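# Index the turntable one hole clockwise with both arms

## Task

Rotate the turntable forward by exactly one hole, turning clockwise when viewed from above, so the plunger's pin ends fully seated in the new hole; the fixture must end upright on the deck, with neither gripper nor any wrist-camera cable touching it.

## Robot and tools

Robot: two arms, left_arm and right_arm. Each has six revolute joints and a parallel two-finger gripper with a wrist camera. Fixed head cameras are cam_head_left and cam_head_right. Wrist cameras are cam_left_wrist and cam_right_wrist. Every image is 896x504.

Frames. Scene frame: origin at table-top height, midway between the two nominal bases. +x points out over the table, +z points up, and left_arm sits on the +y side. Image left and right do not match these arm names. Calibrated bases in the scene frame: left_arm at (+0.025, +0.326, +0.031) m, quat_wxyz (1, 0, 0, +0.003); right_arm at (-0.004, -0.268, +0.031) m, quat_wxyz (1, 0, 0, -0.018). Up is +z in both base frames. Each arm's end_effector_position (m) and end_effector_quat_wxyz are given in that arm's own base frame, and so is its wrist camera pose. Fixed cameras and the table use the scene frame. The reported hand pose can be wrong by a few cm, more at long reach. end_effector_position is the pinch point between the pads, about 1 cm back from the fingertips. The fingers point along the gripper's +z axis and close along its y axis.

A row: one flat list of 14 numbers covering both arms. It is always absolute, never an offset. The first 7 are left_arm: waist, shoulder, elbow, wrist roll, wrist yaw, wrist pitch (target angles in radians), then opening. The next 7 are right_arm in the same order. Use this joint order only. Stated ranges: waist -2.618 to 3.054, shoulder 0.000 to 3.142, elbow 0.000 to 3.142, wrist roll -2.094 to 2.094, wrist yaw -1.571 to 1.571, wrist pitch -1.571 to 1.571. True ends may differ by up to 0.059 rad. A target more than 0.059 past a stated end, and farther out than the joint's current angle, is refused. A target past the true end is clipped, and the result may then say "joint sent to its limit". If that line is missing, the joint may still be at its end. Opening runs from -1 (shut) to +1 (fully open, 0.094 m pad gap). To leave an arm or gripper unchanged, repeat its current "Joint targets" and "Tool commands" values; a 0 is a real command.

Tools:
- execute_actions(actions, cameras): actions is a list of actions. Each action is a table of up to 15 rows, one row per 1/30 s step; a short table repeats its last row to fill the 15 steps. An empty list returns the current state and images.
- move(target, speed, blend, opening_speed, blocking, cameras): target is one absolute row, or a list of up to 15 rows sharing a 10 s budget. All joints interpolate together, so the gripper travels along a curve. It does not avoid obstacles or the other arm. speed is the peak rad/s of the joint with the farthest to go, from 0.01 to 12.57 (default 0.5); give one value, or one per target. blend (rad) rounds off intermediate targets. opening_speed is the gripper rate in scale units per second, at least 0.2; use a low value for gentle closing. blocking=false returns after about 0.5 s while the move continues, and a new move replaces it. The result adds a "move:" line: done, off_target (at rest more than 0.035 rad from target), moving, held, or fault, plus limits=held if steps were withheld. Neither done nor off_target tells you whether anything was touched.
- wait(seconds 0 to 10): arms hold their last command; a running move carries on.
- stop(): brakes the running move; it needs stopping distance.
- zoom_image(camera, region=[x0,y0,x1,y1] in pixels, at most 504x504): a close-up of that camera's latest image.
- read_manual(section="licences"): licence text only.
- finished_scene(scene): ends the current scene, given by its number; it cannot be undone. The goal has to hold with the robot off the fixture.

Reading results. Joint positions and Joint velocities list each arm in row order, then the pad gap (m, m/s). "within noise" means the arm is still. Joint targets shows the angles currently being commanded. Each step, a target stays within 0.339 rad of the measured angle for waist, shoulder and elbow, and within 2.2 rad for the wrist joints. Targets that would move the gripper more than 200 mm are scaled back. "joint command not followed" means a clearance check changed some targets; it does not keep the grippers apart. grip_measured uses the opening scale; on a hard part it can read up to about 0.064 narrower than the part. About 0.05 below the touch reading the gripper is at full force, roughly 50 to 64 N per pad. To release, command well above grip_measured. Joint torques include the arm's weight and carry offsets; + points toward larger angles, and joints 1 to 3 wrap at ±28 N m. Action-call results also list joint positions at some steps.

Cautions. Do not drop parts, release moving parts, slam, hit hard, or push very hard; faster and deeper contacts press harder. Keep the arms from striking or gripping each other; that can end the scene. Do not let anything leave the table. Avoid long holds under load, stretched-out poses, or pushing against something immovable: motors heat up. A MOTOR HOT line appears at 75 °C, and at 90 °C an over-temperature fault folds that arm away for good. Time also passes while you write replies.

Each tool is called as a command line: name --argument value for each argument, lists and objects as JSON in quotes; but a table of rows of numbers goes row by row, as --pt "numbers of a row", without its own name.

## Session

execute_actions --actions '[]' --cameras '["cam_head_left", "cam_head_right"]'

zoom_image --camera "cam_head_left" --region '[380, 250, 540, 370]'

Scene clock: 0.00 s.
left_arm: end_effector_position=(+0.3789, +0.0005, +0.1416) grip_measured=+1.000 end_effector_quat_wxyz=(+0.682, -0.014, +0.730, +0.047) | right_arm: end_effector_position=(+0.3580, -0.0478, +0.1413) grip_measured=+1.000 end_effector_quat_wxyz=(+0.679, +0.114, +0.720, -0.089)
Joint names: [waist, shoulder, elbow, wrist roll, wrist yaw, wrist pitch]
Joint positions: left_arm=[-0.079 1.56 0.222 0.039 -0.166 1.272 0.094] | right_arm=[0.009 1.506 0.165 0.047 0.296 1.275 0.094]
Joint velocities: within noise
Joint torques (N m): no reading
Heat: left arm: 33 °C; right arm: 28 °C.
Joint targets: left_arm=[-0.079 1.557 0.226 0.038 -0.166 1.267] | right_arm=[0.009 1.502 0.170 0.046 0.296 1.270]
Tool commands: left_gripper/opening=+1.0 right_gripper/opening=+1.0
Images, in order (width x height): cam_head_left 896x504, cam_head_right 896x504.

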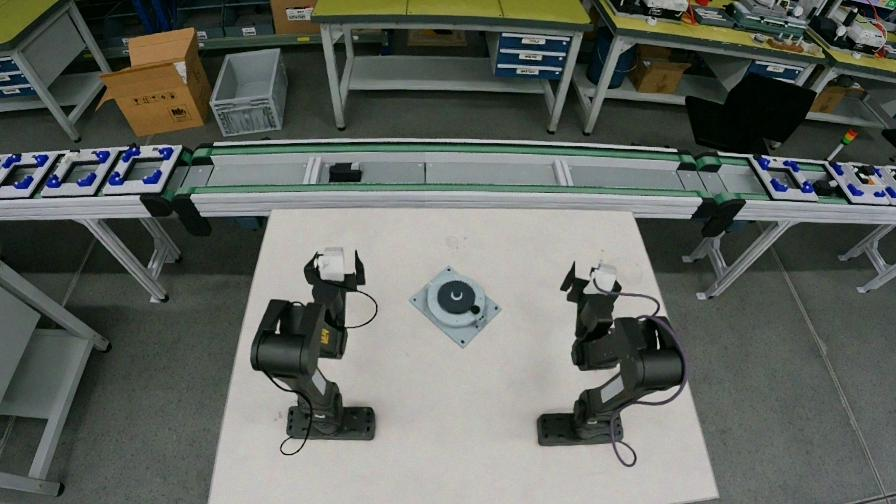

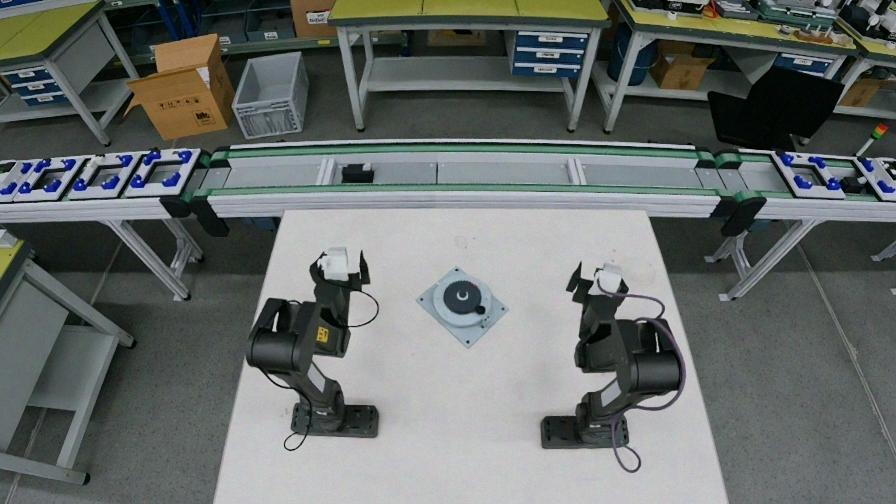

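Scaled by 3.150 from the camera's 896x504 image, which has a finer 1280x720 frame.

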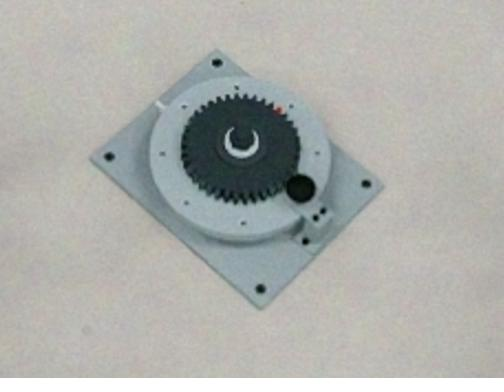

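move --pt "-0.3 1.75 1.85 0.0 0.0 -1.37 -0.1 0.35 1.6 0.12 0.02 0.1 1.30 0.2" --pt "-0.732 2.316 2.229 0.0 0.0 -1.483 -0.1 0.69 1.695 0.083 0.0 0.0 1.3115 0.2" --speed 1.0 --blend 0.1 --cameras '["cam_left_wrist", "cam_right_wrist"]'

zoom_image --camera "cam_left_wrist" --region '[350, 180, 560, 390]'

Scene clock: 19.70 s.
left_arm: end_effector_position=(+0.3319, -0.2995, +0.1006) grip_measured=-0.099 end_effector_quat_wxyz=(+0.000, +0.364, +0.931, -0.001) | right_arm: end_effector_position=(+0.2652, +0.2147, +0.0604) grip_measured=+0.202 end_effector_quat_wxyz=(+0.558, -0.264, +0.762, +0.198)
Joint names: [waist, shoulder, elbow, wrist roll, wrist yaw, wrist pitch]
Joint positions: left_arm=[-0.736 2.306 2.203 0.01 0.002 -1.466 0.042] | right_arm=[0.682 1.681 0.09 0.01 0.008 1.287 0.056]
Joint velocities: within noise
Joint torques (N m): left_arm=[0.27 -12.3 7.17 -0.09 -0.03 0.21] | right_arm=[0.75 -3.41 3.48 -0.06 -0.06 2]
Heat: left arm: 34 °C; right arm: 32 °C.
Joint targets: left_arm=[-0.732 2.316 2.229 0.000 0.000 -1.483] | right_arm=[0.690 1.695 0.083 0.000 0.000 1.311]
move: done
Images, in order (width x height): cam_left_wrist 896x504, cam_right_wrist 896x504.

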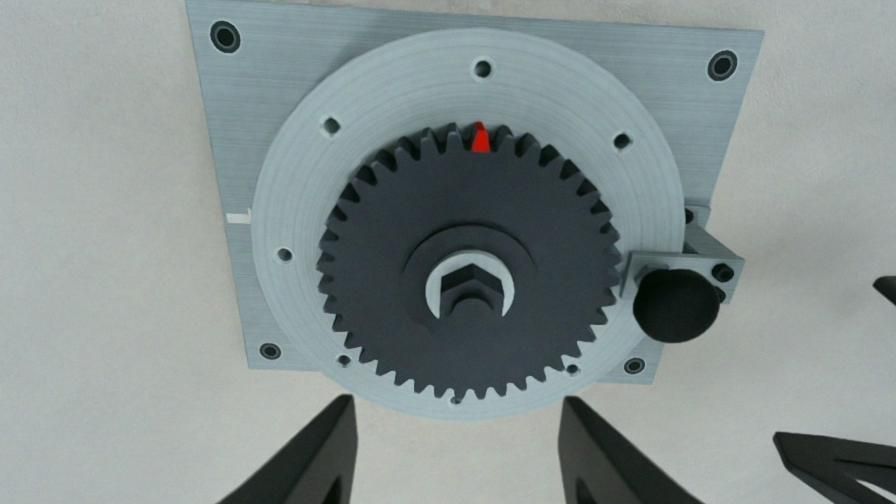

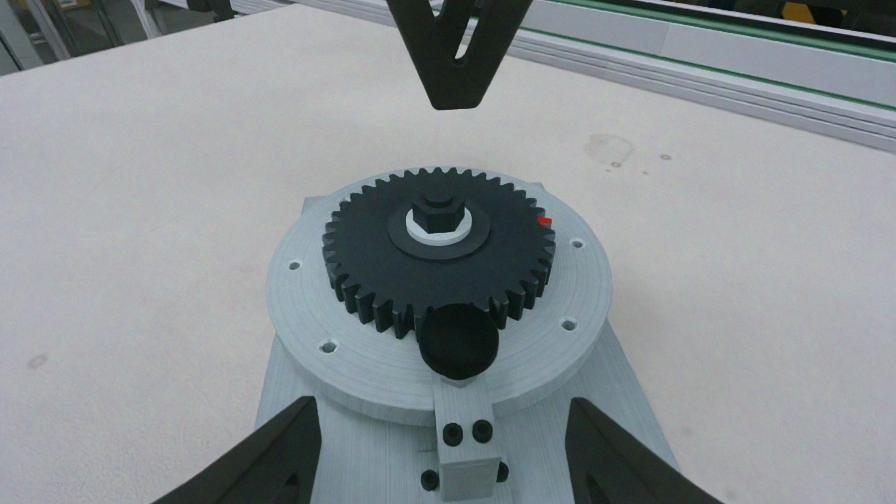

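Scaled by 2.400 from the camera's 896x504 image, which has a finer 1280x720 frame.

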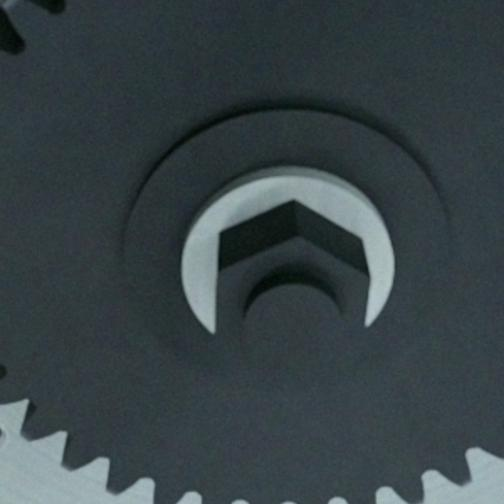

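move --target '[-0.743, 2.30, 1.998, 0.07, 0.0, -1.273, -0.1, 0.679, 1.920, 0.264, 0.0, 0.0, 1.383, 0.2]' --speed 0.4 --cameras '["cam_left_wrist", "cam_right_wrist"]'

zoom_image --camera "cam_left_wrist" --region '[340, 300, 580, 500]'

Scene clock: 73.43 s.
left_arm: end_effector_position=(+0.3304, -0.2982, +0.0524) grip_measured=-0.099 end_effector_quat_wxyz=(-0.007, +0.387, +0.922, +0.002) | right_arm: end_effector_position=(+0.2986, +0.2421, +0.0469) grip_measured=+0.202 end_effector_quat_wxyz=(+0.561, -0.263, +0.759, +0.199)
Joint names: [waist, shoulder, elbow, wrist roll, wrist yaw, wrist pitch]
Joint positions: left_arm=[-0.736 2.306 2.011 0.059 0.002 -1.291 0.042] | right_arm=[0.682 1.903 0.254 0.01 0.006 1.354 0.056]
Joint velocities: within noise
Joint torques (N m): left_arm=[-0.59 -13.78 4.18 0.14 -0.02 0.58] | right_arm=[-0.31 -4.82 4.72 -0.07 -0.08 2.03]
Heat: left arm: 38 °C; right arm: 34 °C.
Joint targets: left_arm=[-0.743 2.300 1.998 0.070 0.000 -1.273] | right_arm=[0.679 1.920 0.264 0.000 0.000 1.383]
move: done
Images, in order (width x height): cam_left_wrist 896x504, cam_right_wrist 896x504.

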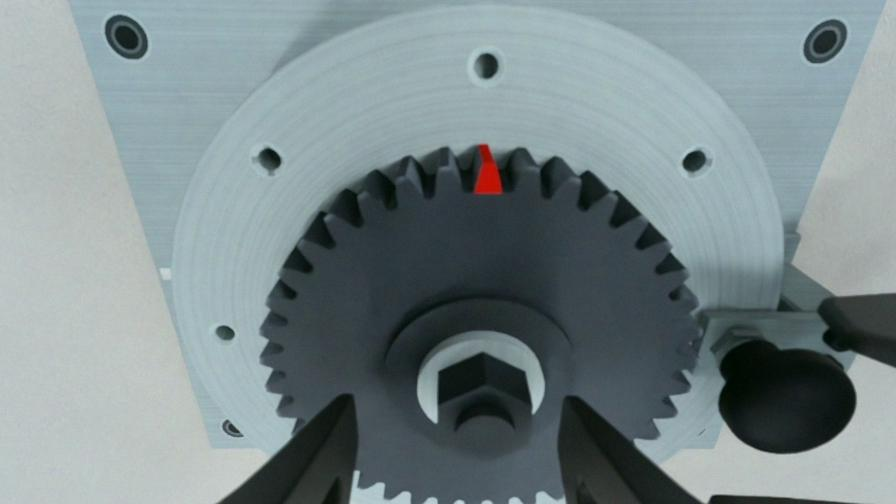

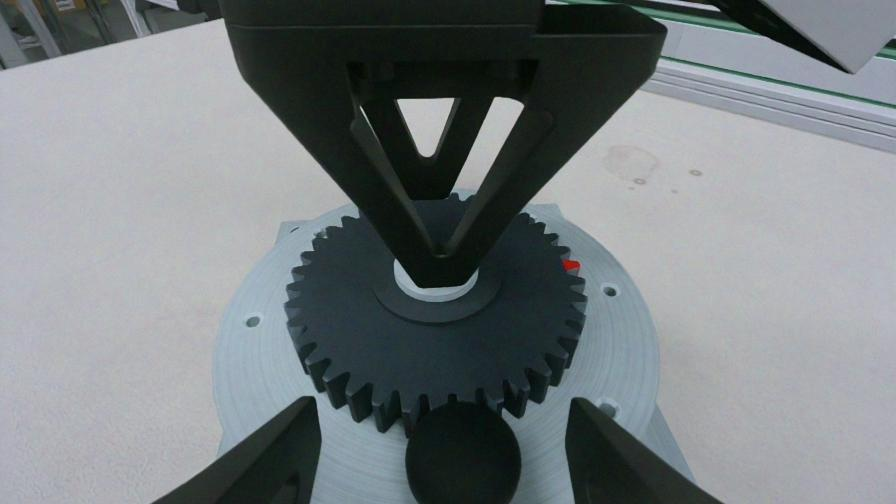

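Scaled by 2.100 from the camera's 896x504 image, which has a finer 1280x720 frame.

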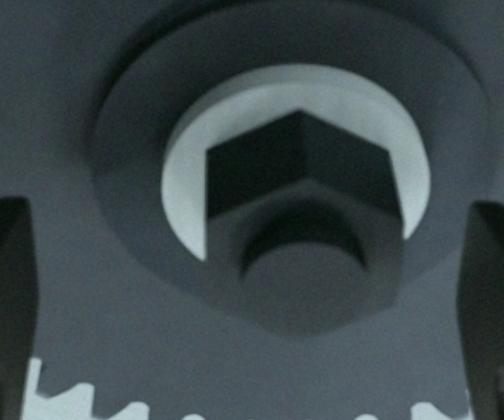

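move --pt "-0.753 2.30 1.975 0.081 0.0 -1.25 -0.1 0.662 1.920 0.264 0.0 0.0 1.383 0.2" --pt "-0.753 2.30 1.975 0.081 0.0 -1.25 -0.8 0.662 1.920 0.264 0.0 0.0 1.383 -0.75" --pt "-0.753 2.30 1.975 0.081 0.0 -1.25 -0.8 0.662 1.772 0.277 0.0 0.0 1.55 -0.75" --speed '[0.3, 0.3, 0.4]' --opening_speed 1.0 --cameras '["cam_left_wrist", "cam_right_wrist"]'

Scene clock: 108.07 s.
left_arm: end_effector_position=(+0.3274, -0.3023, +0.0473) grip_measured=-0.630 end_effector_quat_wxyz=(-0.006, +0.397, +0.918, +0.001) | right_arm: end_effector_position=(+0.3016, +0.2398, +0.0546) grip_measured=-0.505 end_effector_quat_wxyz=(+0.565, -0.259, +0.758, +0.198)
Joint names: [waist, shoulder, elbow, wrist roll, wrist yaw, wrist pitch]
Joint positions: left_arm=[-0.747 2.306 1.991 0.071 0.002 -1.267 0.017] | right_arm=[0.671 1.856 0.255 0.009 0.004 1.313 0.023]
Joint velocities: within noise
Joint torques (N m): left_arm=[-0.51 -13.79 3.99 0.13 -0.01 0.57] | right_arm=[-0.95 -12.72 6.16 -0.07 -0.04 3.92]
Heat: left arm: 40 °C; right arm: 36 °C.
Joint targets: left_arm=[-0.753 2.300 1.975 0.081 0.000 -1.250] | right_arm=[0.662 1.772 0.277 0.000 0.000 1.550]
move: off_target (right_arm); right_arm: the wrist pitch is farthest, 0.237 rad from its target
Images, in order (width x height): cam_left_wrist 896x504, cam_right_wrist 896x504.

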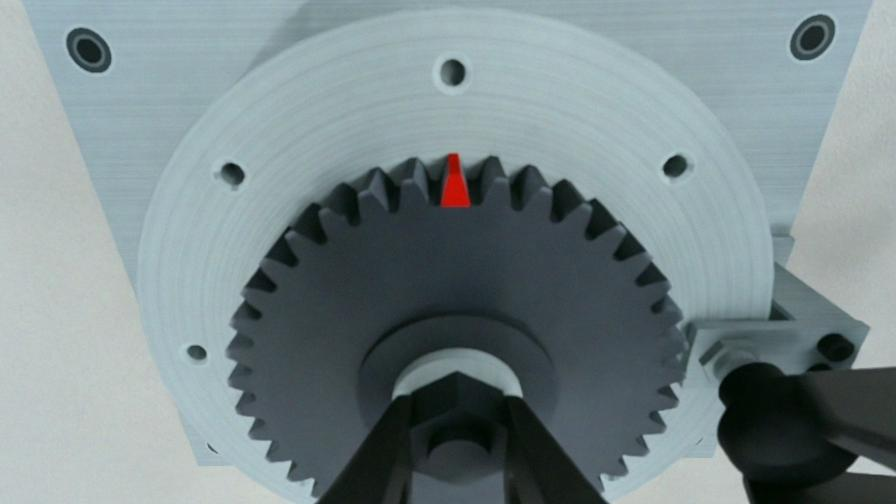

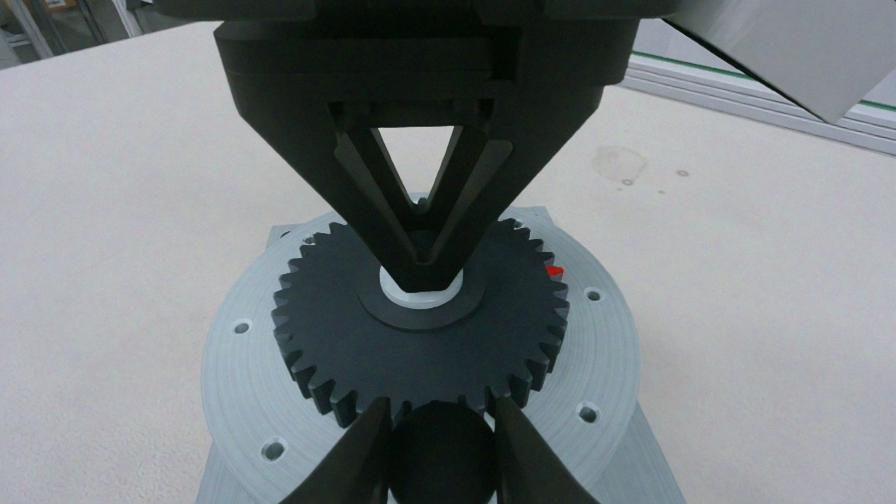

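move --pt "-0.753 2.30 1.975 0.872 0.0 -1.25 -0.8 0.662 1.772 0.277 0.0 0.0 1.55 -0.75" --pt "-0.753 2.30 1.975 0.879 0.0 -1.25 -0.8 0.662 1.784 0.277 0.0 0.0 1.55 -0.75" --pt "-0.753 2.30 1.975 0.879 0.0 -1.25 -0.8 0.662 1.927 0.266 0.0 0.0 1.355 -0.75" --speed '[0.6, 0.025, 0.3]' --cameras '["cam_left_wrist", "cam_right_wrist"]'

Scene clock: 120.67 s.
left_arm: end_effector_position=(+0.3279, -0.3017, +0.0473) grip_measured=-0.630 end_effector_quat_wxyz=(-0.006, +0.720, +0.693, +0.001) | right_arm: end_effector_position=(+0.3009, +0.2392, +0.0468) grip_measured=-0.505 end_effector_quat_wxyz=(+0.561, -0.260, +0.761, +0.197)
Joint names: [waist, shoulder, elbow, wrist roll, wrist yaw, wrist pitch]
Joint positions: left_arm=[-0.747 2.306 1.991 0.862 -0.002 -1.267 0.017] | right_arm=[0.671 1.901 0.254 0.008 0.004 1.35 0.023]
Joint velocities: within noise
Joint torques (N m): left_arm=[-0.53 -13.76 3.99 0.2 0.01 0.57] | right_arm=[-1.01 -4.1 5 -0.06 -0.07 1.79]
Heat: left arm: 41 °C; right arm: 46 °C.
Joint targets: left_arm=[-0.753 2.300 1.975 0.879 0.000 -1.250] | right_arm=[0.662 1.927 0.266 0.000 0.000 1.355]
move: done
Images, in order (width x height): cam_left_wrist 896x504, cam_right_wrist 896x504.

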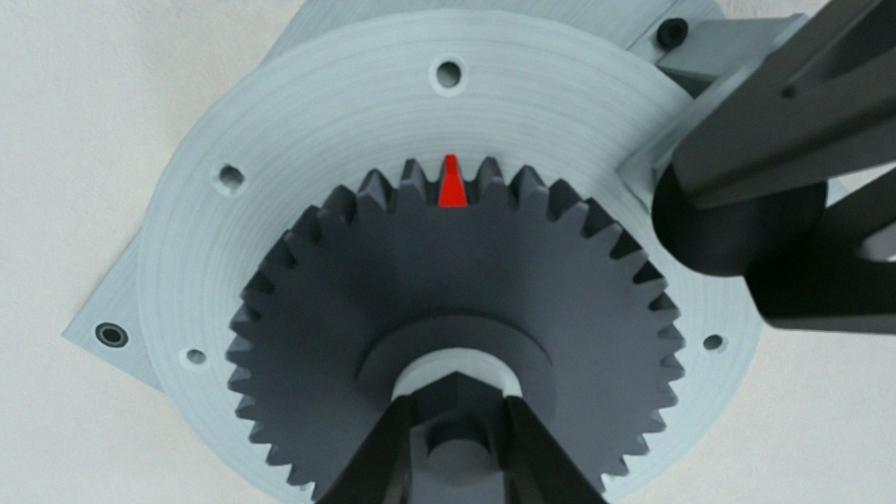

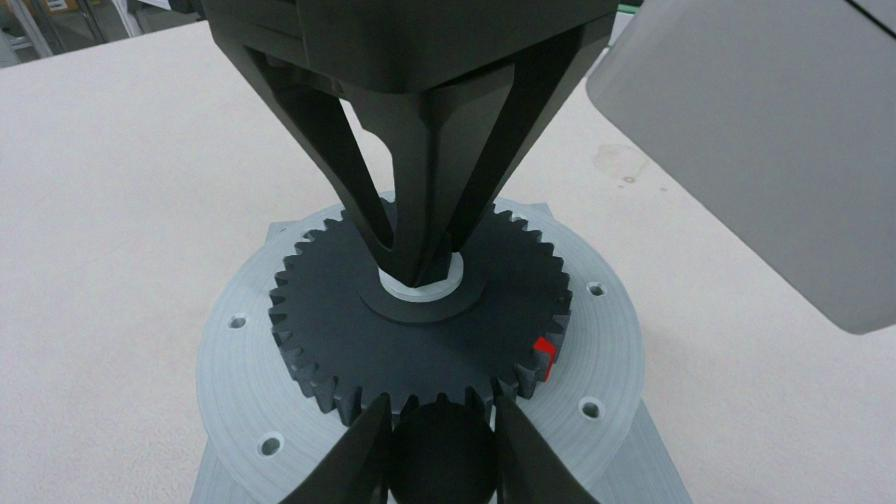

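move --pt "-0.753 2.30 1.975 0.875 0.0 -1.25 -0.1 0.662 1.920 0.264 0.0 0.0 1.36 0.2" --pt "-0.753 2.30 2.08 0.875 0.0 -1.36 -0.1 0.662 1.72 0.10 0.0 0.0 1.30 0.2" --pt "-0.753 2.28 2.26 0.875 0.0 -1.52 -0.1 0.655 1.45 0.10 0.0 0.0 1.10 0.2" --speed 0.6 --opening_speed 1.5 --blend 0.04 --cameras '["cam_left_wrist", "cam_right_wrist"]'

zoom_image --camera "cam_right_wrist" --region '[300, 200, 600, 500]'

Scene clock: 136.17 s.
left_arm: end_effector_position=(+0.3277, -0.3016, +0.1090) grip_measured=-0.101 end_effector_quat_wxyz=(+0.000, +0.721, +0.692, +0.001) | right_arm: end_effector_position=(+0.2698, +0.2117, +0.0925) grip_measured=+0.198 end_effector_quat_wxyz=(+0.580, -0.253, +0.748, +0.201)
Joint names: [waist, shoulder, elbow, wrist roll, wrist yaw, wrist pitch]
Joint positions: left_arm=[-0.747 2.306 2.237 0.865 -0.002 -1.502 0.042] | right_arm=[0.664 1.466 0.105 0.008 0.004 1.111 0.056]
Joint velocities: within noise
Joint torques (N m): left_arm=[-0.54 -15.69 6.94 0.12 0.02 0.2] | right_arm=[-1.01 -4.86 5.18 -0.06 -0.05 1.67]
Heat: left arm: 41 °C; right arm: 40 °C.
Joint targets: left_arm=[-0.753 2.280 2.260 0.875 0.000 -1.520] | right_arm=[0.655 1.450 0.100 0.000 0.000 1.100]
move: done; blend cut to 0 rad at target 1
Images, in order (width x height): cam_left_wrist 896x504, cam_right_wrist 896x504.

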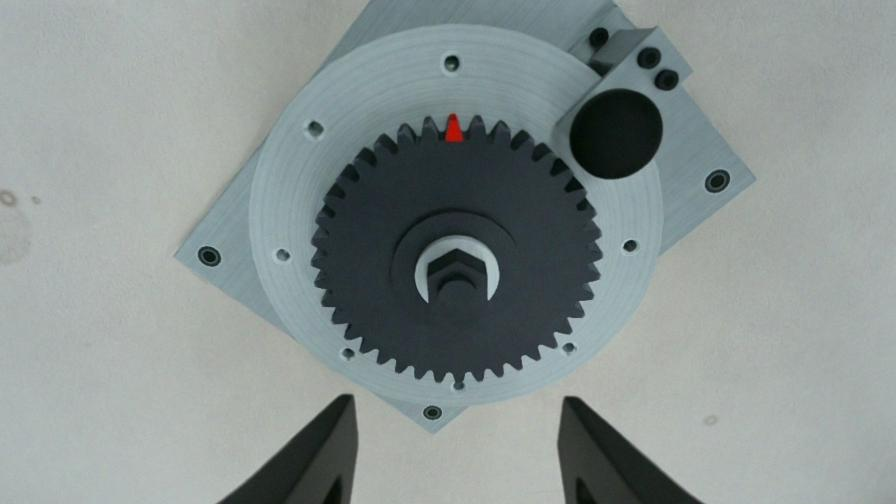

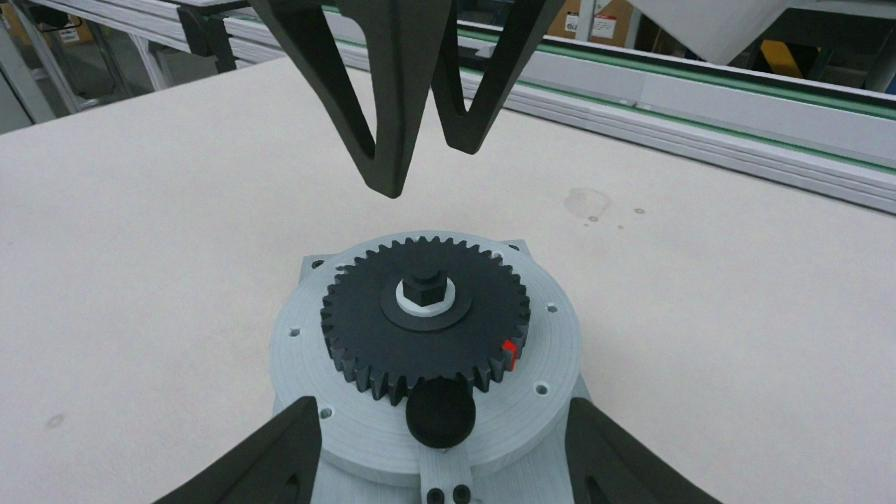

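Scaled by 1.680 from the camera's 896x504 image, which has a finer 1280x720 frame.

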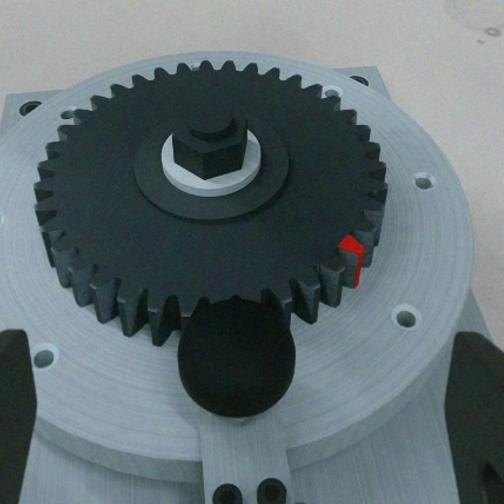

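finished_scene --scene 2

The scene is finished: the task was done.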